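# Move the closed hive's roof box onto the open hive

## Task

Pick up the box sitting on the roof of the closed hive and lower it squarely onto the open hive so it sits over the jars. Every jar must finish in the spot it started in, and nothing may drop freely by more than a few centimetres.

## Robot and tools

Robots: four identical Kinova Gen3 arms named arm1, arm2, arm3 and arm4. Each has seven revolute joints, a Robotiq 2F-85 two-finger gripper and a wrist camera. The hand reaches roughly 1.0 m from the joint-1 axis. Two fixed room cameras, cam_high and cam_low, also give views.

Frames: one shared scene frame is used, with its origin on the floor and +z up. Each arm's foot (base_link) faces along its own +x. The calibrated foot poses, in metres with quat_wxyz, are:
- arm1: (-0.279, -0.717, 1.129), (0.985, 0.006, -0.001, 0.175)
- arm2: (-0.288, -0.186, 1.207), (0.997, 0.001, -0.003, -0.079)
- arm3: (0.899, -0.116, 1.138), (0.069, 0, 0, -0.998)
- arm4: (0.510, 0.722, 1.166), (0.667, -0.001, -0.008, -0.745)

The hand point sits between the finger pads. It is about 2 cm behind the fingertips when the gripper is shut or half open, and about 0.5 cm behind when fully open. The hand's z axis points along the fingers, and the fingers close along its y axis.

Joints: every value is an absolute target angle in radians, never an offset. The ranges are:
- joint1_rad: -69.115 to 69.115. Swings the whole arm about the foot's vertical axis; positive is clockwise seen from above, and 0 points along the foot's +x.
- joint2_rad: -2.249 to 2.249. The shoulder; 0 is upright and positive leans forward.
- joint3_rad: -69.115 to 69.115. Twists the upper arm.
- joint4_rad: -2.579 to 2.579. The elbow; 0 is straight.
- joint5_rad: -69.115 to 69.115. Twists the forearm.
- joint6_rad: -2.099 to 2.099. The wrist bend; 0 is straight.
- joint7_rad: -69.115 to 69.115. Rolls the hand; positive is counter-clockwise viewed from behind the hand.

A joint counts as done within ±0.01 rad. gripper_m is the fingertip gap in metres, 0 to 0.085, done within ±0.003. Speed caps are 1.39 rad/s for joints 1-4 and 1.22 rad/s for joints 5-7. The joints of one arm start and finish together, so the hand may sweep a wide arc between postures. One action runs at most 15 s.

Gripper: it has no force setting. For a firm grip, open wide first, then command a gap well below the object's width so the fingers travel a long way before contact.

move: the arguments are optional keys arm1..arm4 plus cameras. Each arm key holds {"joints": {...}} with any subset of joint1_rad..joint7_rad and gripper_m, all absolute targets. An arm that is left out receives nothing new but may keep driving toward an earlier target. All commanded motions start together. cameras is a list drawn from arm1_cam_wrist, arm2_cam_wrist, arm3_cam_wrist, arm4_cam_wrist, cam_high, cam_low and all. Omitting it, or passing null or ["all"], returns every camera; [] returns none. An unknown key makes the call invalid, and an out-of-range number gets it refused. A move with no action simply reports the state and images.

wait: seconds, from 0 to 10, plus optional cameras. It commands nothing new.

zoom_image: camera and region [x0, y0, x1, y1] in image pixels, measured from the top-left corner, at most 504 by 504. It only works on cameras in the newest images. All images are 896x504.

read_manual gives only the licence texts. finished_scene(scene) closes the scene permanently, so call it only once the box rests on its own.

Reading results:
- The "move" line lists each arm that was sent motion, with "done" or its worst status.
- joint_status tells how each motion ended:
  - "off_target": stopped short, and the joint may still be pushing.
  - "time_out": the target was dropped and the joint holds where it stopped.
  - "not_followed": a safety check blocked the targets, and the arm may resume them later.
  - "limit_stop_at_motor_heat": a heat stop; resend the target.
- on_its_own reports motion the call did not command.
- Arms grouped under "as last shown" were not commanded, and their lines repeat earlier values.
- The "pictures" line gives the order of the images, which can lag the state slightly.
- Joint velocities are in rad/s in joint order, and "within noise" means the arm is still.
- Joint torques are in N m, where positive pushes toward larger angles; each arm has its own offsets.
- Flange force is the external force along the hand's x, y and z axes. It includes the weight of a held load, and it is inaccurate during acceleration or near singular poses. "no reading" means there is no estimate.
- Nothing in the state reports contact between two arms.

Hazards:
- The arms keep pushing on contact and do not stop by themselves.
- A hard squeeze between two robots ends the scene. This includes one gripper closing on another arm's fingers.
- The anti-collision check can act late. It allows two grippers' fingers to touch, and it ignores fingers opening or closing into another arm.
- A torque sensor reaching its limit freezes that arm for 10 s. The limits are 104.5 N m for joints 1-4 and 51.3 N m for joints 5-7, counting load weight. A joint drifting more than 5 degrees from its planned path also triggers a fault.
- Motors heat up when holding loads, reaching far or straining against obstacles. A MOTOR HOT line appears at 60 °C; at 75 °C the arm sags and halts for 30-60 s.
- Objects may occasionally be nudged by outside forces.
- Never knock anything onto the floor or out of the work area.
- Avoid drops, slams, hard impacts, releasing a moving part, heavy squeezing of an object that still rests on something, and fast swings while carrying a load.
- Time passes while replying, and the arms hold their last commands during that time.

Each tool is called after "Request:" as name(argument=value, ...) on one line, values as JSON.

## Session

Request:
move(arm1={"joints":{"joint1_rad":0.198,"joint2_rad":0.543,"joint3_rad":0,"joint4_rad":0.911,"joint5_rad":0,"joint6_rad":1.688,"joint7_rad":-0.154}}, arm2={"joints":{"joint1_rad":-0.16,"joint2_rad":0.62,"joint3_rad":0,"joint4_rad":0.865,"joint5_rad":0,"joint6_rad":1.657,"joint7_rad":0}})

Scene clock: 2.43 s.
Joint torques (N m): arm1=[-1.35 -18.66 -0.24 -9.3 0.02 0.26 0.11] | arm2=[-0.1 -19.34 -0.56 -9.62 -0.07 0.19 0.07] | arm3=[0.33 -0.17 0.02 -6.75 -0.27 -0.46 0.29] | arm4=[-0.63 -0.9 1.04 -7.08 -0.45 -0.14 -0.13]
Motor temperatures (°C): arm1=[33 32 29 28 36 40 45] | arm2=[32 30 29 32 41 41 39] | arm3=[32 31 30 28 43 42 37] | arm4=[33 33 31 29 36 38 47]
Flange force (N): arm1=[-2.3 -4.0 2.9] | arm2=[0.3 -7.9 3.5] | arm3=[-0.4 1.1 -5.2] | arm4=[0.7 2.1 -3.8]
move: arm1 done; arm2 done
Joint velocities: within noise
arm1.joint_positions: joint1_rad=+0.198 joint2_rad=+0.543 joint3_rad=+0.000 joint4_rad=+0.911 joint5_rad=+0.000 joint6_rad=+1.688 joint7_rad=-0.154 gripper_m=+0.085
arm1.joint_status: all done
arm1.hand: x=+0.2479 y=-0.6650 z=+1.5003 quat_wxyz=(+0.005, -0.707, -0.707, -0.004) (m; scene frame)
arm2.joint_positions: joint1_rad=-0.160 joint2_rad=+0.620 joint3_rad=+0.000 joint4_rad=+0.865 joint5_rad=+0.000 joint6_rad=+1.657 joint7_rad=+0.000 gripper_m=+0.085
arm2.joint_status: all done
arm2.hand: x=+0.2681 y=-0.2104 z=+1.5535 quat_wxyz=(-0.001, -0.707, -0.708, -0.002) (m; scene frame)
arm3.joint_positions: joint1_rad=+0.307 joint2_rad=-0.383 joint3_rad=-0.042 joint4_rad=+1.450 joint5_rad=-0.072 joint6_rad=+1.990 joint7_rad=+1.345 gripper_m=+0.085
arm3.joint_status: not commanded
arm3.hand: x=+0.7573 y=-0.0966 z=+1.6550 quat_wxyz=(-0.027, -0.986, +0.161, +0.041) (m; scene frame)
arm4.joint_positions: joint1_rad=-0.456 joint2_rad=-0.317 joint3_rad=-0.060 joint4_rad=+1.454 joint5_rad=+0.009 joint6_rad=+2.008 joint7_rad=+1.355 gripper_m=+0.085
arm4.joint_status: not commanded
arm4.hand: x=+0.5438 y=+0.5786 z=+1.6739 quat_wxyz=(+0.001, -0.639, -0.769, +0.013) (m; scene frame)
pictures: arm1_cam_wrist, arm2_cam_wrist, arm3_cam_wrist, arm4_cam_wrist, cam_high, cam_low

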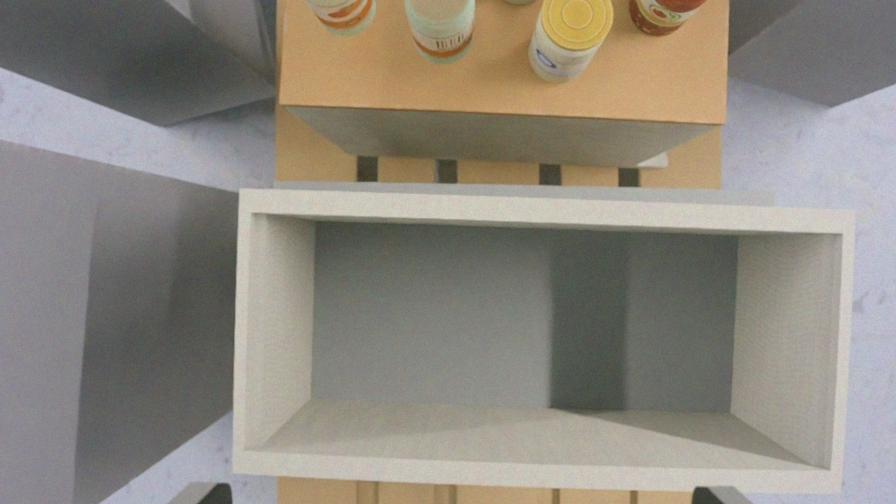

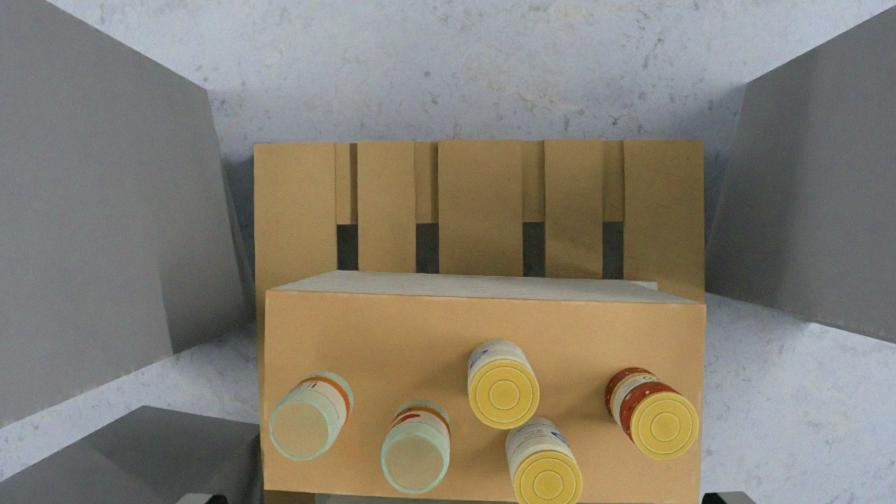

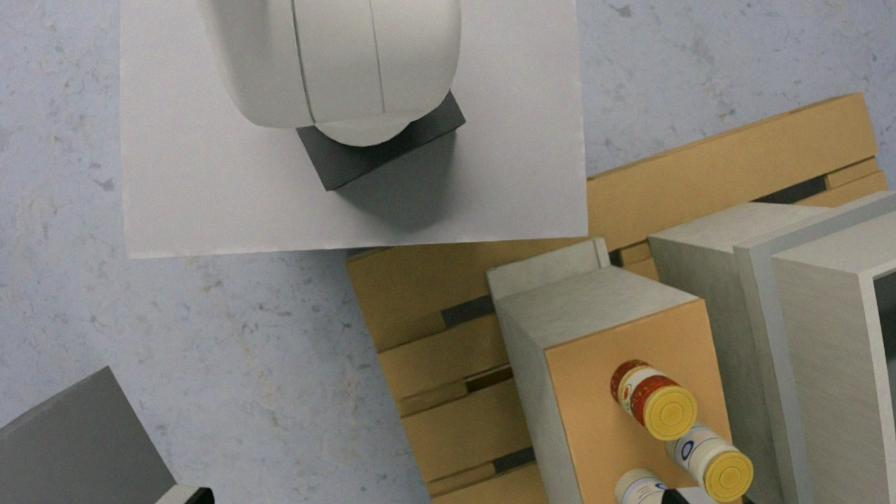

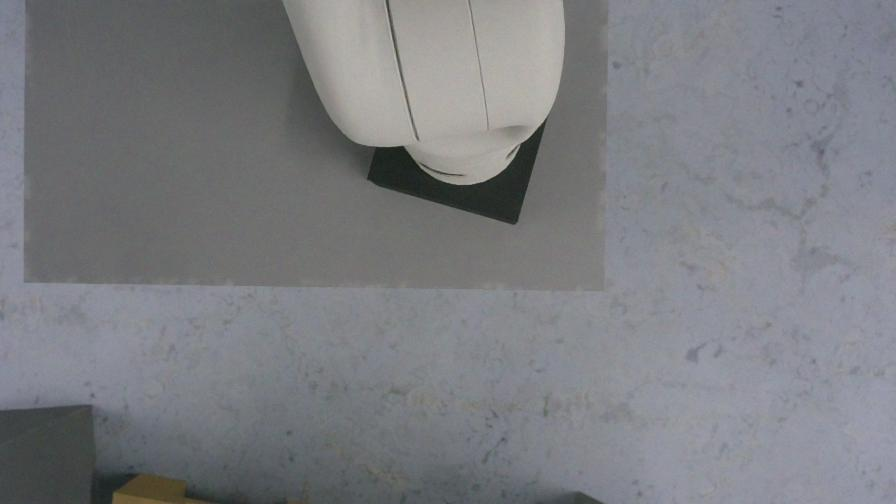

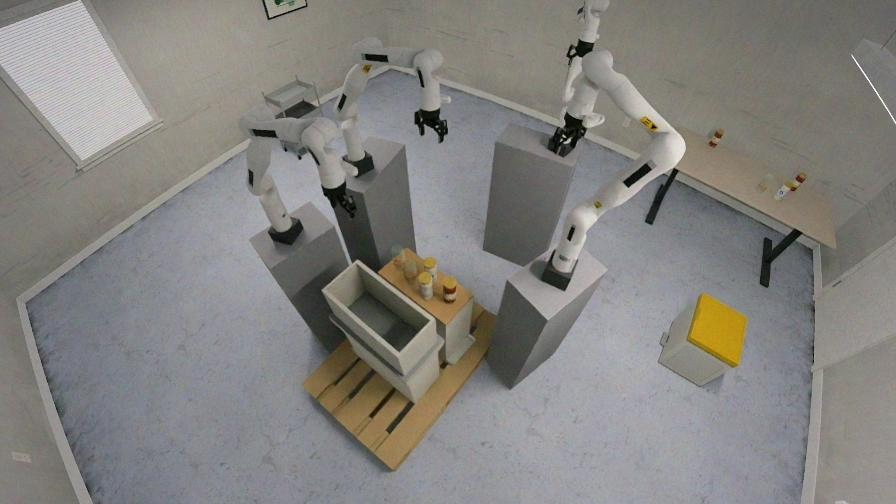

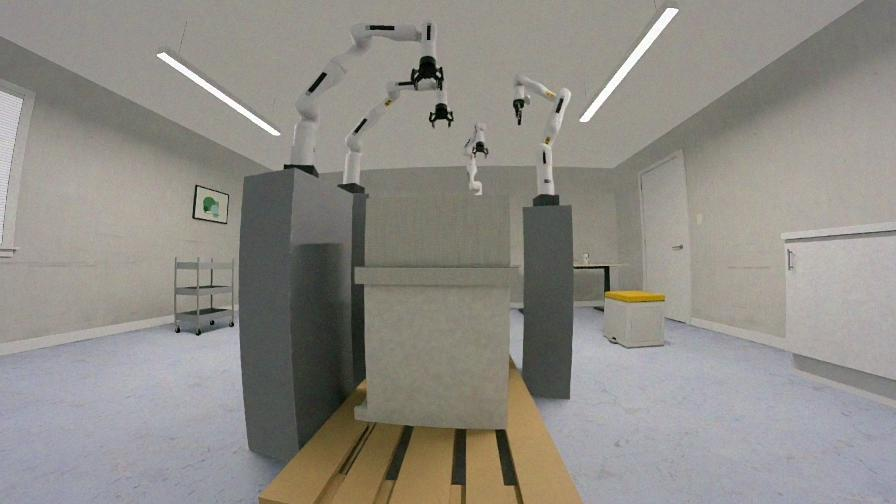

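Request:
move(arm1={"joints":{"joint1_rad":0.727,"joint2_rad":-0.48,"joint4_rad":1.473,"joint6_rad":2.052,"joint7_rad":0.375}}, arm3={"joints":{"joint1_rad":-0.9193,"joint2_rad":1.3154,"joint3_rad":0,"joint4_rad":0.8577,"joint5_rad":0,"joint6_rad":0.9685,"joint7_rad":-1.0964}}, cameras=[])

Request:
move(arm2={"joints":{"joint1_rad":0.7379,"joint2_rad":1.3151,"joint4_rad":1.1713,"joint6_rad":0.6552,"joint7_rad":0.8649}}, cameras=["arm2_cam_wrist","arm3_cam_wrist","cam_high","cam_low"])

Scene clock: 60.00 s.
Joint torques (N m): arm1=[-1.07 1.27 -0.79 -8.29 0.06 -0.02 0.13] | arm2=[-0.11 -19.35 -0.52 -9.59 -0.09 0.19 0.06] | arm3=[0.35 -26.34 0.54 -6.15 -0.1 -0.33 0.28] | arm4=[-0.67 -0.87 1.08 -7.17 -0.42 -0.1 -0.11]
Motor temperatures (°C): arm1=[33 32 29 28 36 40 45] | arm2=[32 31 29 32 41 41 39] | arm3=[32 31 30 29 43 42 37] | arm4=[33 33 31 30 36 38 47]
Flange force (N): arm1=[0.0 0.0 2.9] | arm2=[0.2 -7.8 3.4] | arm3=[7.9 3.4 0.3] | arm4=[0.9 2.3 -3.3]
move: arm1 done; arm3 done
Joint velocities: within noise
arm1.joint_positions: joint1_rad=+0.727 joint2_rad=-0.480 joint3_rad=+0.000 joint4_rad=+1.473 joint5_rad=+0.000 joint6_rad=+2.052 joint7_rad=+0.375 gripper_m=+0.085
arm1.joint_status: all done
arm1.hand: x=-0.1960 y=-0.7829 z=+1.6484 quat_wxyz=(-0.040, -0.707, -0.706, -0.024) (m; scene frame)
arm2, arm4: as last shown
arm3.joint_positions: joint1_rad=-0.919 joint2_rad=+1.315 joint3_rad=+0.000 joint4_rad=+0.858 joint5_rad=+0.000 joint6_rad=+0.969 joint7_rad=-1.096 gripper_m=+0.085
arm3.joint_status: all done
arm3.hand: x=+0.5503 y=-0.6847 z=+1.0402 quat_wxyz=(-0.001, -0.693, +0.721, +0.000) (m; scene frame)
pictures: none
No camera images: "cameras" was empty.

Scene clock: 62.23 s.
Joint torques (N m): arm1=[-0.96 1.31 -0.77 -8.3 0.04 -0.05 0.09] | arm2=[-0.27 -23.52 -0.43 -6.03 -0.08 0.24 0.09] | arm3=[0.34 -26.19 0.46 -6.19 -0.13 -0.29 0.27] | arm4=[-0.68 -0.86 1.08 -7.08 -0.44 -0.15 -0.11]
Motor temperatures (°C): arm1=[33 32 29 28 36 40 45] | arm2=[32 31 29 32 41 41 39] | arm3=[32 31 30 29 43 42 37] | arm4=[33 33 31 30 36 38 47]
Flange force (N): arm1=[-0.2 -0.2 2.9] | arm2=[4.5 -3.5 -3.3] | arm3=[7.2 3.0 0.0] | arm4=[0.8 2.3 -3.8]
move: arm2 done
Joint velocities: within noise
arm1, arm3, arm4: as last shown
arm2.joint_positions: joint1_rad=+0.738 joint2_rad=+1.315 joint3_rad=+0.000 joint4_rad=+1.171 joint5_rad=+0.000 joint6_rad=+0.655 joint7_rad=+0.865 gripper_m=+0.085
arm2.joint_status: all done
arm2.hand: x=+0.0678 y=-0.6687 z=+1.0394 quat_wxyz=(-0.001, -0.718, -0.696, -0.003) (m; scene frame)
pictures: arm2_cam_wrist, arm3_cam_wrist, cam_high, cam_low

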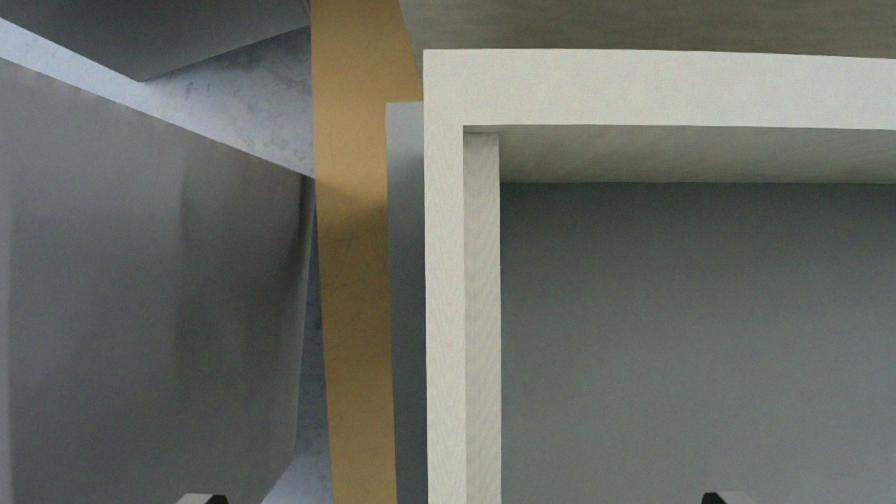

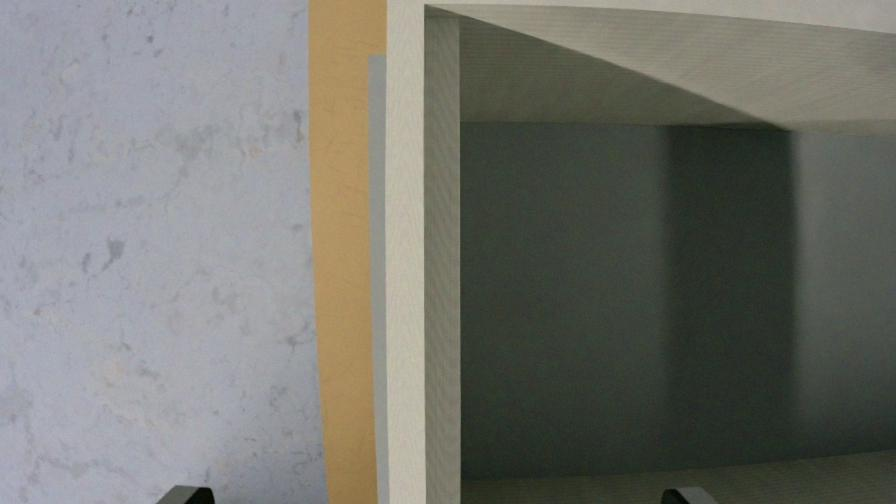

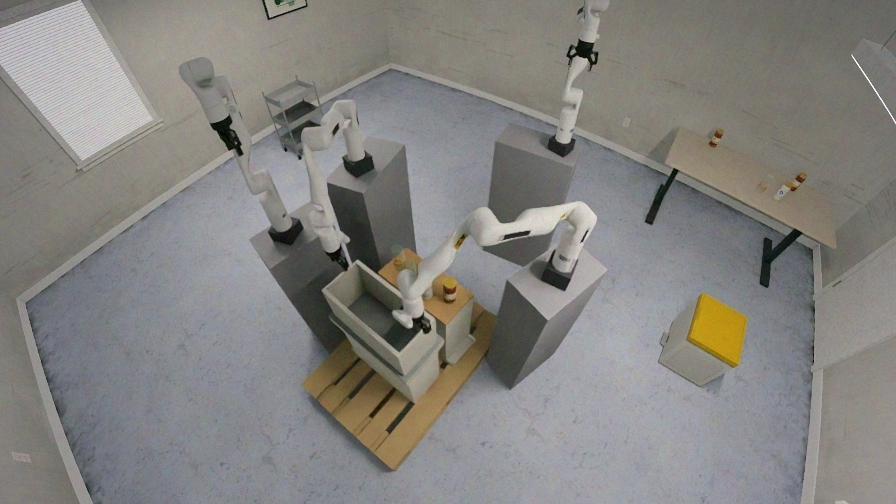

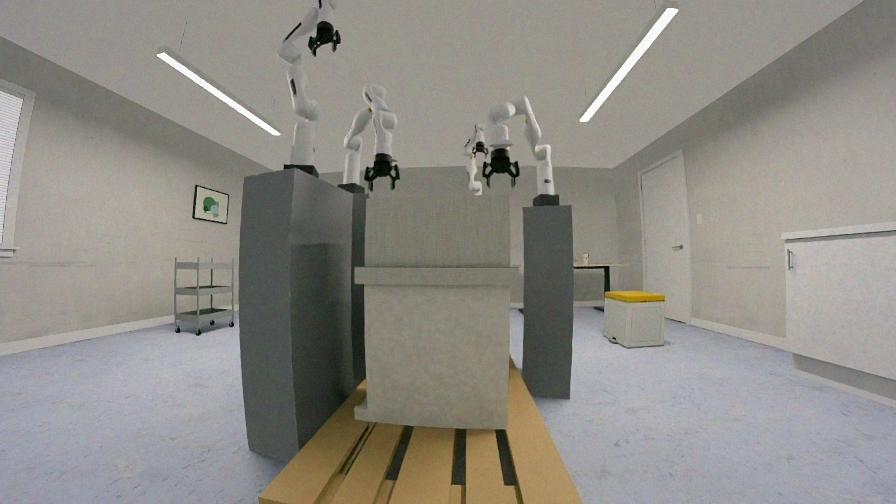

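Request:
move(arm2={"joints":{"joint1_rad":0.7437,"joint2_rad":1.5568,"joint4_rad":0.9533,"joint6_rad":0.6315,"joint7_rad":0.8757}}, arm3={"joints":{"joint1_rad":-0.9293,"joint2_rad":1.5421,"joint4_rad":0.6731,"joint6_rad":0.9264,"joint7_rad":-1.1014}}, cameras=[])

Request:
move(arm2={"joints":{"gripper_m":0.008}}, arm3={"joints":{"gripper_m":0.008}}, cameras=["arm2_cam_wrist","arm3_cam_wrist"])

Request:
move(arm2={"joints":{"joint2_rad":1.4379,"joint4_rad":1.0577,"joint6_rad":0.646}}, arm3={"joints":{"joint2_rad":1.4294,"joint4_rad":0.7639,"joint6_rad":0.9483}}, cameras=["arm2_cam_wrist","arm3_cam_wrist","cam_high","cam_low"])

Scene clock: 104.83 s.
Joint torques (N m): arm1=[-1.1 1.39 -0.72 -8.21 -0.06 -0.02 0.15] | arm2=[-0.2 -23.95 -0.37 -5.82 -0.05 0.21 0.06] | arm3=[0.27 -26.62 0.48 -5.98 -0.18 -0.34 0.26] | arm4=[-0.62 -0.94 1.04 -7.01 -0.4 -0.11 -0.07]
Motor temperatures (°C): arm1=[33 32 29 28 36 40 45] | arm2=[32 32 29 32 41 41 39] | arm3=[32 33 30 29 43 42 37] | arm4=[33 33 31 30 36 38 47]
Flange force (N): arm1=[0.1 -0.2 2.7] | arm2=[5.0 -3.7 -4.6] | arm3=[8.9 4.1 1.7] | arm4=[0.5 2.4 -4.0]
move: arm2 done; arm3 done
Joint velocities: within noise
arm1, arm4: as last shown
arm2.joint_positions: joint1_rad=+0.744 joint2_rad=+1.557 joint3_rad=+0.000 joint4_rad=+0.953 joint5_rad=+0.000 joint6_rad=+0.632 joint7_rad=+0.876 gripper_m=+0.085
arm2.joint_status: all done
arm2.hand: x=+0.0704 y=-0.6766 z=+0.9344 quat_wxyz=(-0.001, -0.716, -0.698, -0.003) (m; scene frame)
arm3.joint_positions: joint1_rad=-0.929 joint2_rad=+1.542 joint3_rad=+0.000 joint4_rad=+0.673 joint5_rad=+0.000 joint6_rad=+0.926 joint7_rad=-1.101 gripper_m=+0.085
arm3.joint_status: all done
arm3.hand: x=+0.5532 y=-0.6934 z=+0.9352 quat_wxyz=(-0.001, -0.695, +0.719, +0.000) (m; scene frame)
pictures: none
No camera images: "cameras" was empty.

Scene clock: 105.90 s.
Joint torques (N m): arm1=[-1.06 1.29 -0.76 -8.21 -0.04 -0.03 0.13] | arm2=[-7.96 -21.62 -7.89 -11.08 -2.22 -4.42 0.16] | arm3=[1.78 -24.15 1.06 -6.39 -0.05 -1.59 -0.04] | arm4=[-0.63 -0.92 1.01 -7.1 -0.43 -0.2 -0.14]
Motor temperatures (°C): arm1=[33 32 29 28 36 40 45] | arm2=[32 32 29 32 41 41 39] | arm3=[32 33 30 29 43 42 37] | arm4=[33 33 31 30 36 38 47]
Flange force (N): arm1=[-0.2 -0.1 2.5] | arm2=[9.2 -22.8 -22.4] | arm3=[5.8 0.3 -5.0] | arm4=[0.7 2.0 -3.9]
move: arm2 off_target; arm3 off_target
Joint velocities: within noise
arm1, arm4: as last shown
arm2.joint_positions: joint1_rad=+0.744 joint2_rad=+1.557 joint3_rad=+0.000 joint4_rad=+0.953 joint5_rad=+0.000 joint6_rad=+0.632 joint7_rad=+0.876 gripper_m=+0.018
arm2.joint_status: gripper_m off_target (ended at +0.018, target +0.008)
arm2.hand: x=+0.0703 y=-0.6766 z=+0.9344 quat_wxyz=(-0.001, -0.716, -0.698, -0.003) (m; scene frame)
arm3.joint_positions: joint1_rad=-0.929 joint2_rad=+1.542 joint3_rad=+0.000 joint4_rad=+0.673 joint5_rad=+0.000 joint6_rad=+0.926 joint7_rad=-1.101 gripper_m=+0.018
arm3.joint_status: gripper_m off_target (ended at +0.018, target +0.008)
arm3.hand: x=+0.5532 y=-0.6934 z=+0.9352 quat_wxyz=(-0.001, -0.695, +0.719, +0.000) (m; scene frame)
pictures: arm2_cam_wrist, arm3_cam_wrist

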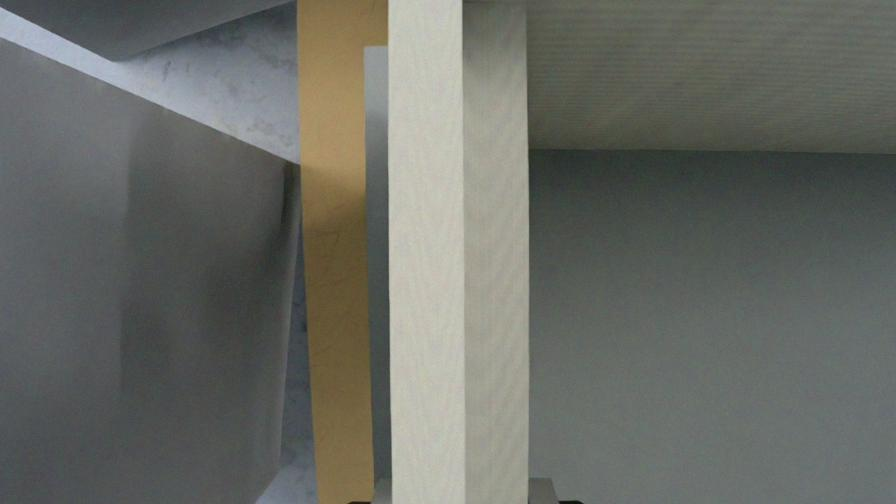

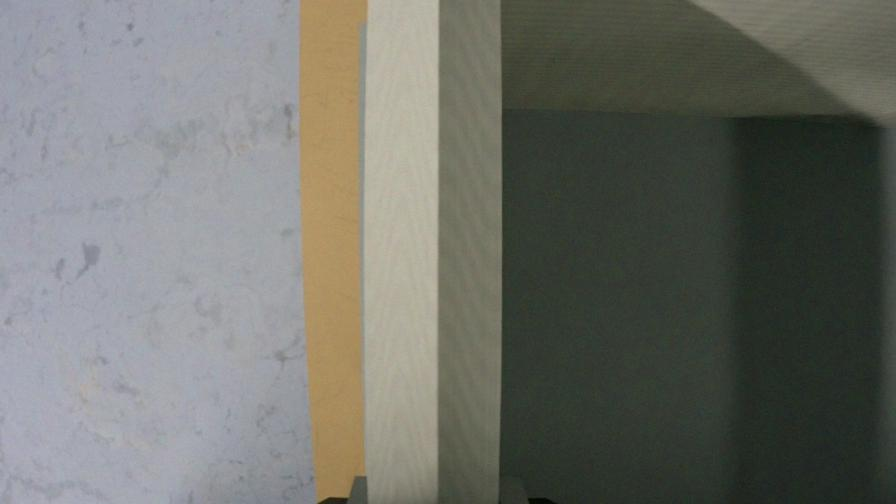

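Scene clock: 106.90 s.
Joint torques (N m): arm1=[-1.04 1.3 -0.69 -8.29 0 0.01 0.15] | arm2=[-2.27 -36.75 -2.04 -11.3 -0.47 -0.8 0.31] | arm3=[2.74 -38.26 1.76 -10.78 0 -0.56 0.14] | arm4=[-0.7 -0.93 1.03 -7.14 -0.46 -0.1 -0.19]
Motor temperatures (°C): arm1=[33 32 29 28 36 40 45] | arm2=[32 32 29 32 41 41 39] | arm3=[32 33 30 29 43 42 37] | arm4=[33 33 31 30 36 38 47]
Flange force (N): arm1=[0.2 0.0 3.0] | arm2=[5.5 -7.9 14.5] | arm3=[8.9 0.1 17.7] | arm4=[0.6 1.9 -3.5]
move: arm2 done; arm3 done
Joint velocities: within noise
arm1, arm4: as last shown
arm2.joint_positions: joint1_rad=+0.744 joint2_rad=+1.438 joint3_rad=+0.000 joint4_rad=+1.058 joint5_rad=+0.000 joint6_rad=+0.646 joint7_rad=+0.876 gripper_m=+0.018
arm2.joint_status: all done
arm2.hand: x=+0.0701 y=-0.6766 z=+0.9870 quat_wxyz=(-0.001, -0.716, -0.698, -0.003) (m; scene frame)
arm3.joint_positions: joint1_rad=-0.929 joint2_rad=+1.429 joint3_rad=+0.000 joint4_rad=+0.764 joint5_rad=+0.000 joint6_rad=+0.948 joint7_rad=-1.101 gripper_m=+0.018
arm3.joint_status: all done
arm3.hand: x=+0.5532 y=-0.6933 z=+0.9880 quat_wxyz=(-0.001, -0.695, +0.719, +0.000) (m; scene frame)
pictures: arm2_cam_wrist, arm3_cam_wrist, cam_high, cam_low

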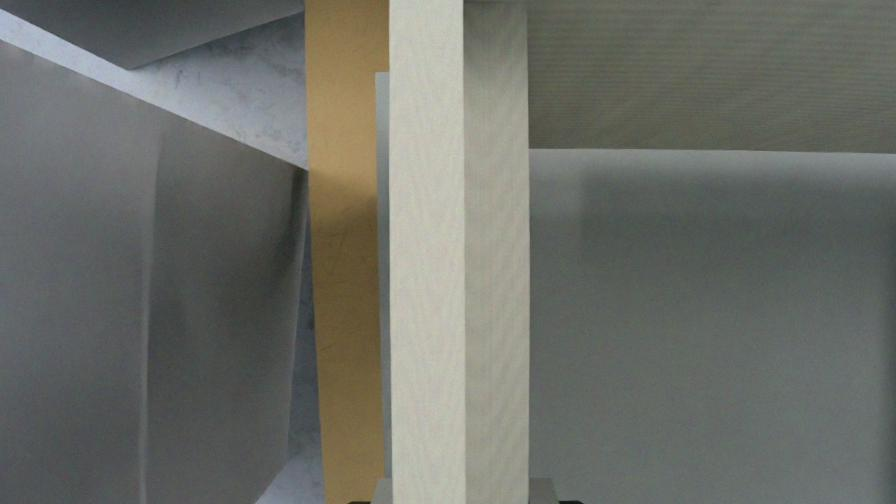

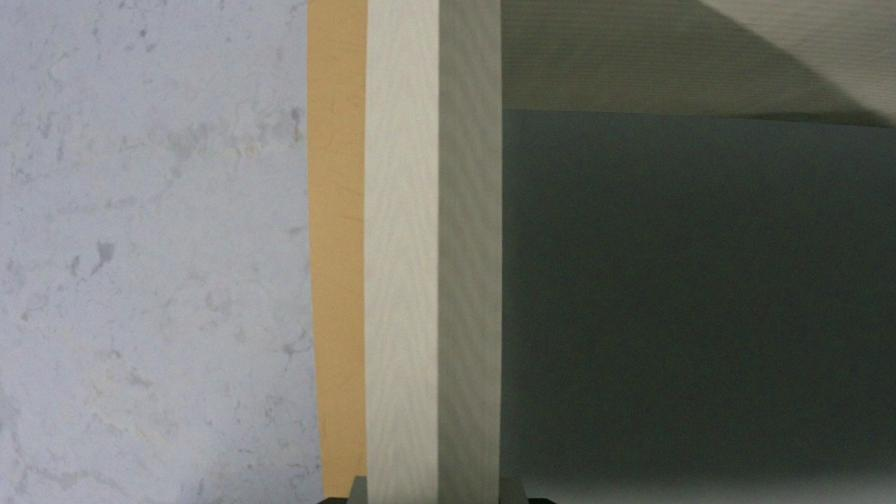

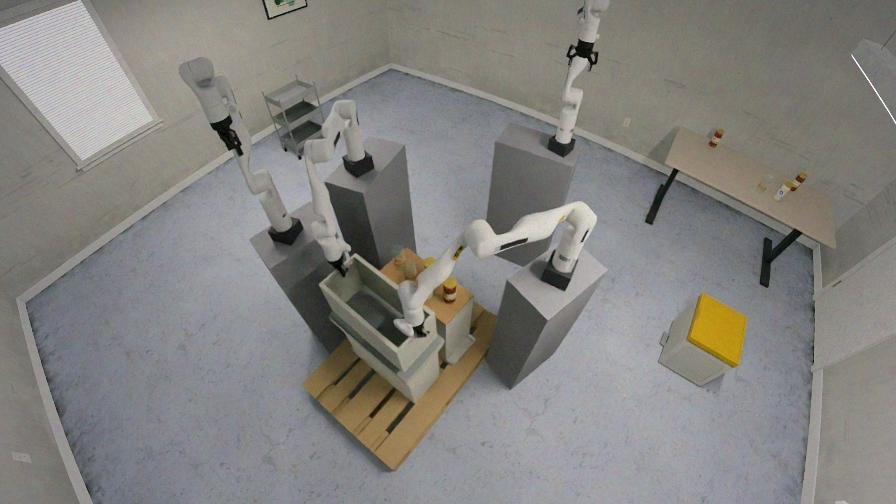

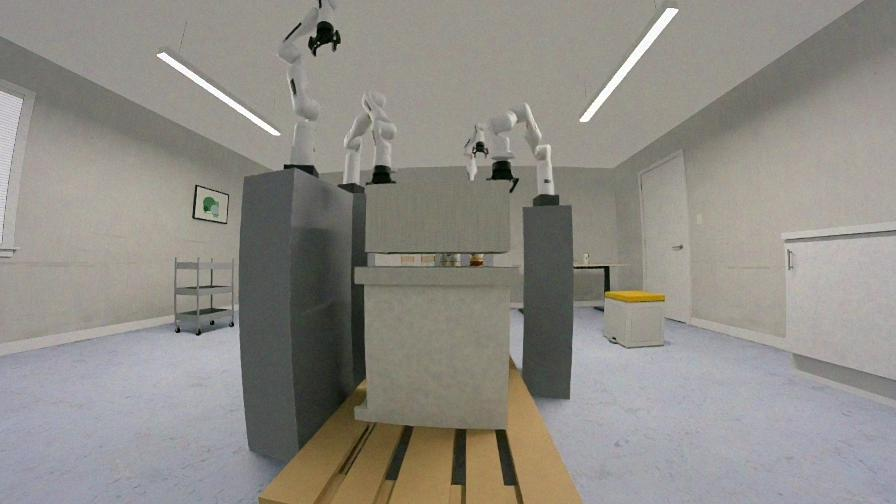

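Request:
move(arm2={"joints":{"joint2_rad":1.3273,"joint4_rad":1.1333,"joint6_rad":0.681}}, arm3={"joints":{"joint2_rad":1.3306,"joint4_rad":0.8185,"joint6_rad":0.9925}}, cameras=[])

Request:
move(arm2={"joints":{"joint2_rad":1.2239,"joint4_rad":1.1836,"joint6_rad":0.7341}}, arm3={"joints":{"joint2_rad":1.2432,"joint4_rad":0.843,"joint6_rad":1.0554}}, cameras=[])

Request:
move(arm2={"joints":{"joint2_rad":1.127,"joint4_rad":1.2112,"joint6_rad":0.8034}}, arm3={"joints":{"joint2_rad":1.1662,"joint4_rad":0.8395,"joint6_rad":1.1359}}, cameras=["cam_low","cam_high"])

Request:
zoom_image(camera="cam_low", region=[340, 150, 540, 300])

Request:
zoom_image(camera="cam_high", region=[300, 200, 500, 400])

Scene clock: 117.27 s.
Joint torques (N m): arm1=[-1.09 1.24 -0.73 -8.19 0.01 0 0.11] | arm2=[-2.3 -36.87 -2.12 -12.01 -0.49 -0.93 0.36] | arm3=[2.62 -37.9 1.65 -11.12 -0.02 -0.62 0.12] | arm4=[-0.67 -0.95 1.04 -7.07 -0.4 -0.13 -0.13]
Motor temperatures (°C): arm1=[33 32 29 28 36 40 45] | arm2=[32 32 29 32 41 41 39] | arm3=[32 34 30 29 43 42 37] | arm4=[33 33 31 30 36 38 47]
Flange force (N): arm1=[0.0 0.1 2.5] | arm2=[5.8 -8.1 15.5] | arm3=[8.3 -0.1 16.6] | arm4=[0.6 2.2 -3.9]
move: arm2 done; arm3 done
Joint velocities: within noise
arm1, arm4: as last shown
arm2.joint_positions: joint1_rad=+0.744 joint2_rad=+1.327 joint3_rad=+0.000 joint4_rad=+1.133 joint5_rad=+0.000 joint6_rad=+0.681 joint7_rad=+0.876 gripper_m=+0.018
arm2.joint_status: all done
arm2.hand: x=+0.0697 y=-0.6767 z=+1.0394 quat_wxyz=(-0.001, -0.716, -0.698, -0.003) (m; scene frame)
arm3.joint_positions: joint1_rad=-0.929 joint2_rad=+1.331 joint3_rad=+0.000 joint4_rad=+0.819 joint5_rad=+0.000 joint6_rad=+0.992 joint7_rad=-1.101 gripper_m=+0.018
arm3.joint_status: all done
arm3.hand: x=+0.5532 y=-0.6932 z=+1.0402 quat_wxyz=(-0.001, -0.695, +0.719, +0.000) (m; scene frame)
pictures: none
No camera images: "cameras" was empty.

Scene clock: 118.23 s.
Joint torques (N m): arm1=[-1.05 1.35 -0.74 -8.28 0.03 -0.01 0.19] | arm2=[-2.6 -37.12 -2.6 -12.97 -0.78 -1.1 0.27] | arm3=[3.28 -37.24 2.15 -11.37 0.16 -0.57 0.09] | arm4=[-0.71 -1 1 -7.15 -0.41 -0.15 -0.07]
Motor temperatures (°C): arm1=[33 32 29 28 36 40 45] | arm2=[32 33 29 32 41 41 39] | arm3=[32 34 30 29 43 42 37] | arm4=[33 33 31 30 36 38 47]
Flange force (N): arm1=[0.2 -0.1 2.9] | arm2=[5.5 -8.7 16.9] | arm3=[8.4 -1.0 15.5] | arm4=[0.6 2.3 -3.6]
move: arm2 done; arm3 done
Joint velocities: within noise
arm1, arm4: as last shown
arm2.joint_positions: joint1_rad=+0.744 joint2_rad=+1.224 joint3_rad=+0.000 joint4_rad=+1.184 joint5_rad=+0.000 joint6_rad=+0.734 joint7_rad=+0.876 gripper_m=+0.018
arm2.joint_status: all done
arm2.hand: x=+0.0694 y=-0.6768 z=+1.0919 quat_wxyz=(-0.001, -0.716, -0.698, -0.003) (m; scene frame)
arm3.joint_positions: joint1_rad=-0.929 joint2_rad=+1.243 joint3_rad=+0.000 joint4_rad=+0.843 joint5_rad=+0.000 joint6_rad=+1.055 joint7_rad=-1.101 gripper_m=+0.018
arm3.joint_status: all done
arm3.hand: x=+0.5533 y=-0.6932 z=+1.0924 quat_wxyz=(-0.001, -0.695, +0.719, +0.000) (m; scene frame)
pictures: none
No camera images: "cameras" was empty.

Scene clock: 119.17 s.
Joint torques (N m): arm1=[-0.99 1.32 -0.71 -8.27 0 -0.05 0.09] | arm2=[-2.67 -36.6 -2.69 -13.72 -0.88 -1.12 0.31] | arm3=[3.43 -36.87 2.21 -11.78 0.07 -0.65 0.03] | arm4=[-0.69 -0.89 1.02 -7.04 -0.34 -0.14 -0.12]
Motor temperatures (°C): arm1=[33 32 29 28 36 40 45] | arm2=[32 33 29 32 41 41 39] | arm3=[32 34 30 29 43 42 37] | arm4=[33 33 31 30 36 38 47]
Flange force (N): arm1=[0.0 -0.1 2.8] | arm2=[5.7 -8.9 17.3] | arm3=[9.0 -0.9 14.6] | arm4=[0.7 2.2 -3.9]
move: arm2 done; arm3 done
Joint velocities: within noise
arm1: as last shown
arm2.joint_positions: joint1_rad=+0.744 joint2_rad=+1.127 joint3_rad=+0.000 joint4_rad=+1.211 joint5_rad=+0.000 joint6_rad=+0.803 joint7_rad=+0.876 gripper_m=+0.018
arm2.joint_status: all done
arm2.hand: x=+0.0691 y=-0.6769 z=+1.1446 quat_wxyz=(-0.001, -0.716, -0.698, -0.003) (m; scene frame)
arm3.joint_positions: joint1_rad=-0.929 joint2_rad=+1.166 joint3_rad=+0.000 joint4_rad=+0.839 joint5_rad=+0.000 joint6_rad=+1.136 joint7_rad=-1.101 gripper_m=+0.018
arm3.joint_status: all done
arm3.hand: x=+0.5533 y=-0.6931 z=+1.1452 quat_wxyz=(-0.001, -0.695, +0.719, +0.000) (m; scene frame)
arm4.joint_positions: joint1_rad=-0.456 joint2_rad=-0.317 joint3_rad=-0.060 joint4_rad=+1.454 joint5_rad=+0.009 joint6_rad=+2.008 joint7_rad=+1.355 gripper_m=+0.085
arm4.joint_status: not commanded
arm4.hand: x=+0.5438 y=+0.5786 z=+1.6739 quat_wxyz=(+0.001, -0.639, -0.769, +0.013) (m; scene frame)
pictures: cam_high, cam_low

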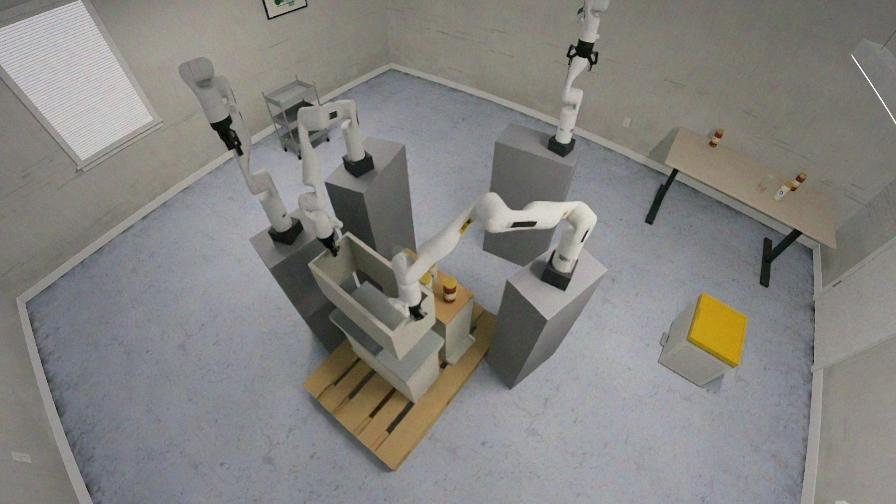

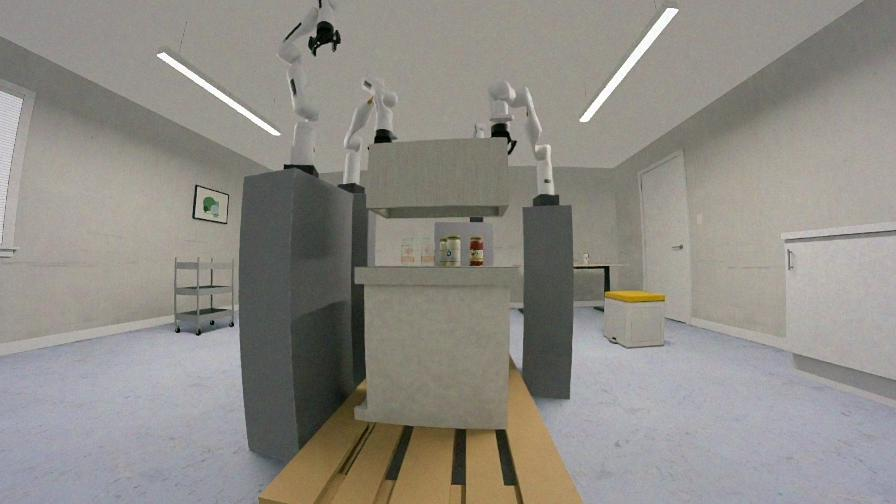

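Scaled by 2.520 from the camera's 896x504 image, which has a finer 1280x720 frame.

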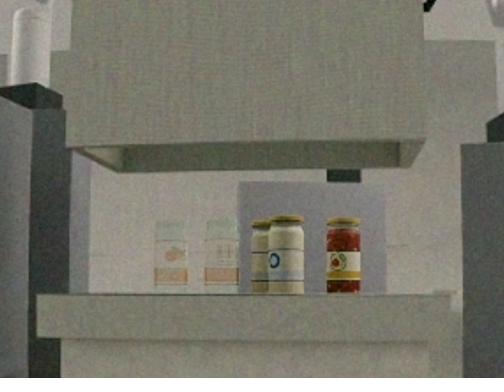

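Scaled by 2.520 from the camera's 896x504 image, which has a finer 1280x720 frame.

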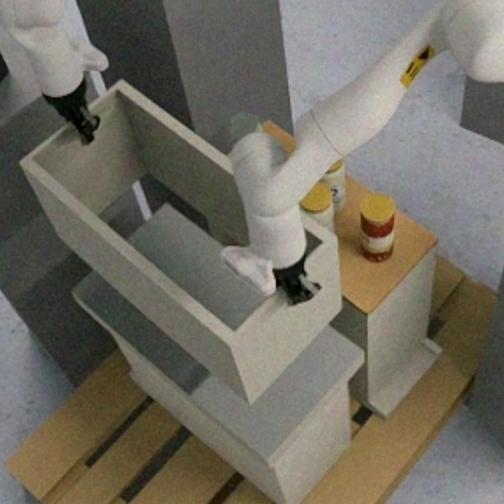

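Request:
move(arm2={"joints":{"joint1_rad":0.6686,"joint2_rad":1.0346,"joint4_rad":1.4716,"joint6_rad":0.6354,"joint7_rad":0.7998}}, arm3={"joints":{"joint1_rad":-0.8692,"joint2_rad":1.0275,"joint4_rad":1.1705,"joint6_rad":0.9436,"joint7_rad":-1.0421}}, cameras=[])

Request:
move(arm2={"joints":{"joint1_rad":0.5772,"joint2_rad":0.9657,"joint4_rad":1.6864,"joint6_rad":0.4895,"joint7_rad":0.7076}}, arm3={"joints":{"joint1_rad":-0.7967,"joint2_rad":0.9248,"joint4_rad":1.4213,"joint6_rad":0.7955,"joint7_rad":-0.9704}}, cameras=[])

Request:
move(arm2={"joints":{"joint1_rad":0.4648,"joint2_rad":0.9157,"joint4_rad":1.8676,"joint6_rad":0.3583,"joint7_rad":0.5944}}, arm3={"joints":{"joint1_rad":-0.7092,"joint2_rad":0.8452,"joint4_rad":1.6252,"joint6_rad":0.6712,"joint7_rad":-0.8837}}, cameras=[])

Request:
move(arm2={"joints":{"joint1_rad":0.3267,"joint2_rad":0.8824,"joint4_rad":2.0175,"joint6_rad":0.2417,"joint7_rad":0.4555}}, arm3={"joints":{"joint1_rad":-0.6033,"joint2_rad":0.7824,"joint4_rad":1.7933,"joint6_rad":0.5659,"joint7_rad":-0.7786}}, cameras=[])

Request:
move(arm2={"joints":{"joint1_rad":0.1602,"joint2_rad":0.8642,"joint4_rad":2.1336,"joint6_rad":0.1438,"joint7_rad":0.2882}}, arm3={"joints":{"joint1_rad":-0.4756,"joint2_rad":0.7353,"joint4_rad":1.9275,"joint6_rad":0.4788,"joint7_rad":-0.6517}}, cameras=["arm2_cam_wrist","arm3_cam_wrist","cam_high","cam_low"])

Request:
zoom_image(camera="cam_high", region=[320, 170, 520, 370])

Scene clock: 135.63 s.
Joint torques (N m): arm1=[-1.09 1.36 -0.74 -8.26 0 -0.06 0.11] | arm2=[-2.44 -33.15 -2.61 -11.86 -0.53 -1.11 0.3] | arm3=[3.14 -34.33 2.42 -10.89 0.15 -0.69 0.06] | arm4=[-0.71 -0.85 1 -7.18 -0.42 -0.13 -0.05]
Motor temperatures (°C): arm1=[33 32 29 28 36 40 45] | arm2=[32 34 29 32 41 41 39] | arm3=[32 35 30 29 43 42 37] | arm4=[33 33 31 30 36 38 47]
Flange force (N): arm1=[0.1 -0.2 2.7] | arm2=[4.4 -8.6 16.6] | arm3=[6.4 -2.0 15.3] | arm4=[0.9 2.3 -3.3]
move: arm2 done; arm3 done
Joint velocities: within noise
arm1.joint_positions: joint1_rad=+0.727 joint2_rad=-0.480 joint3_rad=+0.000 joint4_rad=+1.473 joint5_rad=+0.000 joint6_rad=+2.052 joint7_rad=+0.375 gripper_m=+0.085
arm1.joint_status: not commanded
arm1.hand: x=-0.1960 y=-0.7829 z=+1.6484 quat_wxyz=(-0.040, -0.707, -0.706, -0.024) (m; scene frame)
arm2.joint_positions: joint1_rad=+0.669 joint2_rad=+1.035 joint3_rad=+0.000 joint4_rad=+1.472 joint5_rad=+0.000 joint6_rad=+0.635 joint7_rad=+0.800 gripper_m=+0.018
arm2.joint_status: all done
arm2.hand: x=+0.0658 y=-0.6061 z=+1.1443 quat_wxyz=(-0.001, -0.717, -0.697, -0.003) (m; scene frame)
arm3.joint_positions: joint1_rad=-0.869 joint2_rad=+1.027 joint3_rad=+0.000 joint4_rad=+1.170 joint5_rad=+0.000 joint6_rad=+0.944 joint7_rad=-1.042 gripper_m=+0.018
arm3.joint_status: all done
arm3.hand: x=+0.5498 y=-0.6230 z=+1.1450 quat_wxyz=(-0.001, -0.695, +0.719, +0.000) (m; scene frame)
arm4: as last shown
pictures: none
No camera images: "cameras" was empty.

Scene clock: 136.97 s.
Joint torques (N m): arm1=[-0.99 1.29 -0.73 -8.26 0 -0.03 0.13] | arm2=[-2.06 -30.3 -2.24 -10.28 -0.31 -1.21 0.27] | arm3=[3 -31.68 2.54 -9.97 0.14 -0.7 0] | arm4=[-0.7 -0.86 1.15 -7.05 -0.45 -0.12 -0.15]
Motor temperatures (°C): arm1=[33 32 29 28 36 40 45] | arm2=[32 34 29 32 41 41 39] | arm3=[32 35 30 29 43 42 37] | arm4=[33 33 31 30 36 38 47]
Flange force (N): arm1=[0.0 -0.1 2.8] | arm2=[3.5 -8.5 16.3] | arm3=[5.1 -2.9 15.7] | arm4=[0.8 2.4 -3.8]
move: arm2 done; arm3 done
Joint velocities: within noise
arm1, arm4: as last shown
arm2.joint_positions: joint1_rad=+0.577 joint2_rad=+0.966 joint3_rad=+0.000 joint4_rad=+1.686 joint5_rad=+0.000 joint6_rad=+0.489 joint7_rad=+0.708 gripper_m=+0.018
arm2.joint_status: all done
arm2.hand: x=+0.0623 y=-0.5356 z=+1.1444 quat_wxyz=(-0.001, -0.717, -0.697, -0.003) (m; scene frame)
arm3.joint_positions: joint1_rad=-0.797 joint2_rad=+0.925 joint3_rad=+0.000 joint4_rad=+1.421 joint5_rad=+0.000 joint6_rad=+0.795 joint7_rad=-0.970 gripper_m=+0.018
arm3.joint_status: all done
arm3.hand: x=+0.5462 y=-0.5527 z=+1.1451 quat_wxyz=(-0.001, -0.695, +0.719, +0.000) (m; scene frame)
pictures: none
No camera images: "cameras" was empty.

Scene clock: 138.20 s.
Joint torques (N m): arm1=[-1.03 1.29 -0.66 -8.3 0 -0.03 0.14] | arm2=[-1.55 -28.08 -1.75 -8.57 -0.13 -1.21 0.26] | arm3=[2.4 -28.58 1.85 -8.53 -0.17 -0.55 0.04] | arm4=[-0.64 -0.91 1.01 -7.13 -0.4 -0.15 -0.1]
Motor temperatures (°C): arm1=[33 32 29 28 36 40 45] | arm2=[32 34 29 32 41 41 39] | arm3=[32 35 30 29 43 42 37] | arm4=[33 33 31 30 36 38 47]
Flange force (N): arm1=[0.3 0.0 2.9] | arm2=[2.6 -7.7 16.9] | arm3=[4.4 -2.4 15.0] | arm4=[0.7 2.2 -3.6]
move: arm2 done; arm3 done
Joint velocities: within noise
arm1, arm4: as last shown
arm2.joint_positions: joint1_rad=+0.465 joint2_rad=+0.916 joint3_rad=+0.000 joint4_rad=+1.868 joint5_rad=+0.000 joint6_rad=+0.358 joint7_rad=+0.594 gripper_m=+0.018
arm2.joint_status: all done
arm2.hand: x=+0.0588 y=-0.4650 z=+1.1445 quat_wxyz=(-0.001, -0.717, -0.697, -0.003) (m; scene frame)
arm3.joint_positions: joint1_rad=-0.709 joint2_rad=+0.845 joint3_rad=+0.000 joint4_rad=+1.625 joint5_rad=+0.000 joint6_rad=+0.671 joint7_rad=-0.884 gripper_m=+0.018
arm3.joint_status: all done
arm3.hand: x=+0.5427 y=-0.4826 z=+1.1448 quat_wxyz=(-0.001, -0.694, +0.720, +0.000) (m; scene frame)
pictures: none
No camera images: "cameras" was empty.

Scene clock: 139.33 s.
Joint torques (N m): arm1=[-1.05 1.37 -0.72 -8.23 -0.01 -0.03 0.14] | arm2=[-1.09 -25.84 -1.34 -6.5 0.05 -1.04 0.3] | arm3=[1.54 -25.74 1.15 -6.9 -0.44 -0.32 0.09] | arm4=[-0.68 -0.88 0.99 -7.04 -0.43 -0.12 -0.11]
Motor temperatures (°C): arm1=[33 32 29 28 36 40 45] | arm2=[32 34 29 32 41 41 39] | arm3=[32 35 30 29 43 42 37] | arm4=[33 33 31 30 36 38 47]
Flange force (N): arm1=[0.1 -0.1 2.7] | arm2=[1.7 -6.4 17.3] | arm3=[3.9 -0.8 14.4] | arm4=[0.7 2.1 -3.9]
move: arm2 done; arm3 done
Joint velocities: within noise
arm1, arm4: as last shown
arm2.joint_positions: joint1_rad=+0.327 joint2_rad=+0.882 joint3_rad=+0.000 joint4_rad=+2.017 joint5_rad=+0.000 joint6_rad=+0.242 joint7_rad=+0.456 gripper_m=+0.018
arm2.joint_status: all done
arm2.hand: x=+0.0553 y=-0.3944 z=+1.1447 quat_wxyz=(-0.001, -0.717, -0.697, -0.003) (m; scene frame)
arm3.joint_positions: joint1_rad=-0.603 joint2_rad=+0.782 joint3_rad=+0.000 joint4_rad=+1.793 joint5_rad=+0.000 joint6_rad=+0.566 joint7_rad=-0.779 gripper_m=+0.018
arm3.joint_status: all done
arm3.hand: x=+0.5392 y=-0.4124 z=+1.1448 quat_wxyz=(-0.001, -0.694, +0.720, +0.000) (m; scene frame)
pictures: none
No camera images: "cameras" was empty.

Scene clock: 140.47 s.
Joint torques (N m): arm1=[-1 1.31 -0.75 -8.32 0.01 0 0.12] | arm2=[-1.21 -24.32 -1.44 -5.3 0.26 -1.15 0.46] | arm3=[1.12 -23.66 0.86 -6.15 -0.35 -0.29 0.23] | arm4=[-0.7 -0.93 1.04 -7.08 -0.4 -0.14 -0.08]
Motor temperatures (°C): arm1=[33 32 29 28 36 40 45] | arm2=[32 34 29 32 41 41 39] | arm3=[32 35 30 29 43 42 37] | arm4=[33 33 31 30 36 38 47]
Flange force (N): arm1=[0.0 -0.1 3.1] | arm2=[0.5 -6.7 17.5] | arm3=[2.9 -1.1 14.1] | arm4=[0.7 2.3 -3.8]
move: arm2 done; arm3 done
Joint velocities: within noise
arm1, arm4: as last shown
arm2.joint_positions: joint1_rad=+0.160 joint2_rad=+0.864 joint3_rad=+0.000 joint4_rad=+2.134 joint5_rad=+0.000 joint6_rad=+0.144 joint7_rad=+0.288 gripper_m=+0.018
arm2.joint_status: all done
arm2.hand: x=+0.0518 y=-0.3238 z=+1.1448 quat_wxyz=(-0.002, -0.718, -0.696, -0.003) (m; scene frame)
arm3.joint_positions: joint1_rad=-0.475 joint2_rad=+0.735 joint3_rad=+0.000 joint4_rad=+1.928 joint5_rad=+0.000 joint6_rad=+0.479 joint7_rad=-0.652 gripper_m=+0.018
arm3.joint_status: all done
arm3.hand: x=+0.5356 y=-0.3422 z=+1.1447 quat_wxyz=(-0.001, -0.694, +0.720, +0.000) (m; scene frame)
pictures: arm2_cam_wrist, arm3_cam_wrist, cam_high, cam_low

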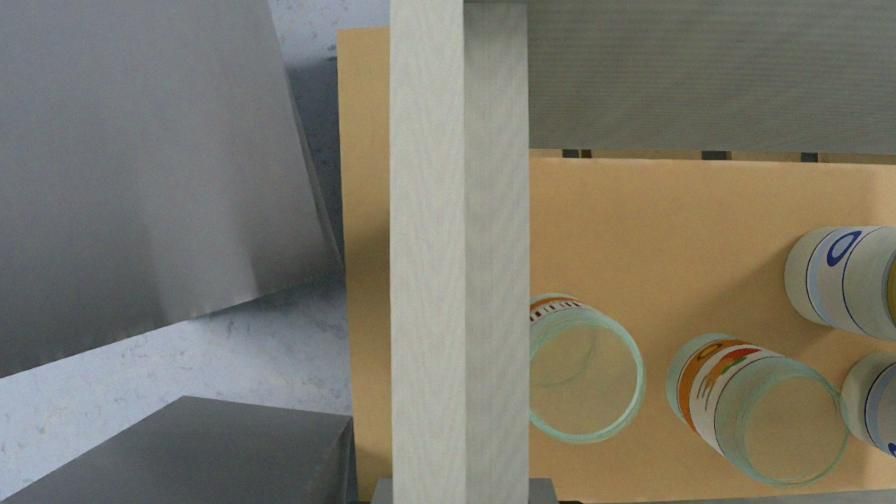

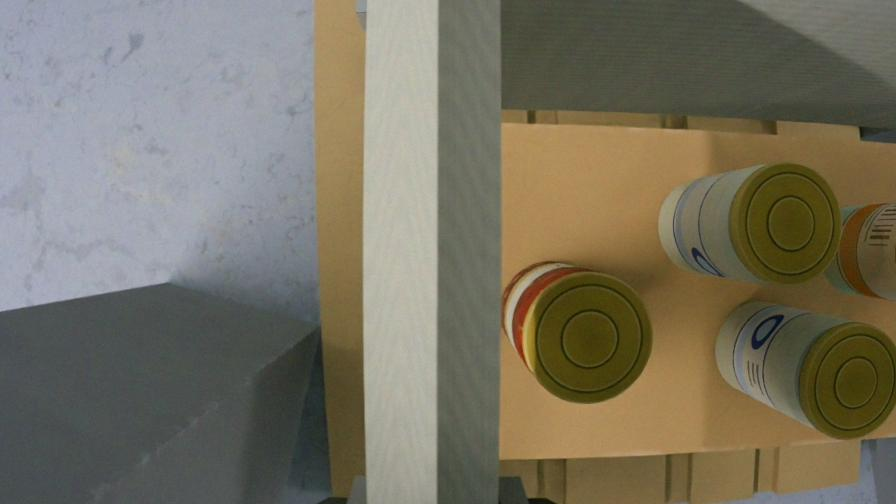

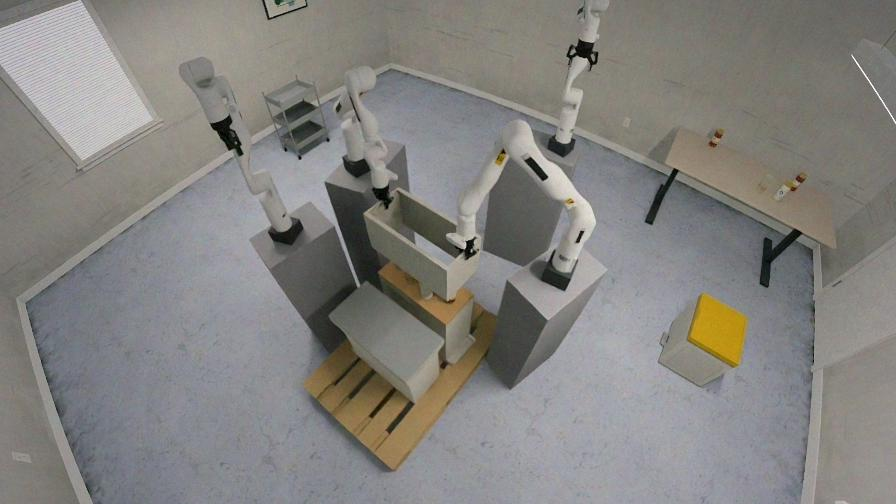

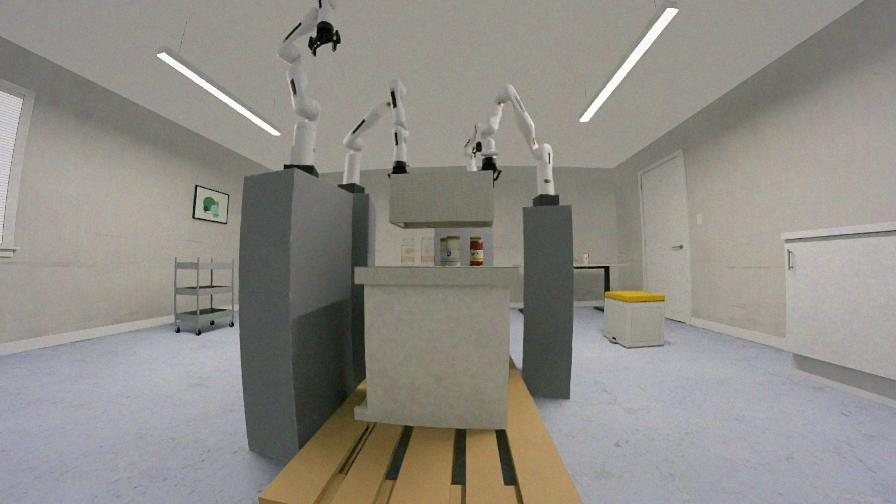

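Scaled by 2.520 from the camera's 896x504 image, which has a finer 1280x720 frame.

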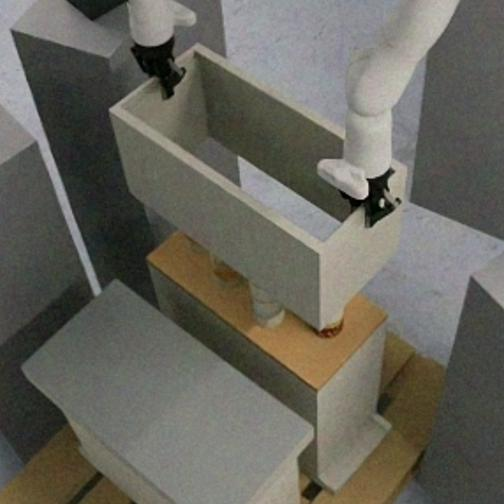

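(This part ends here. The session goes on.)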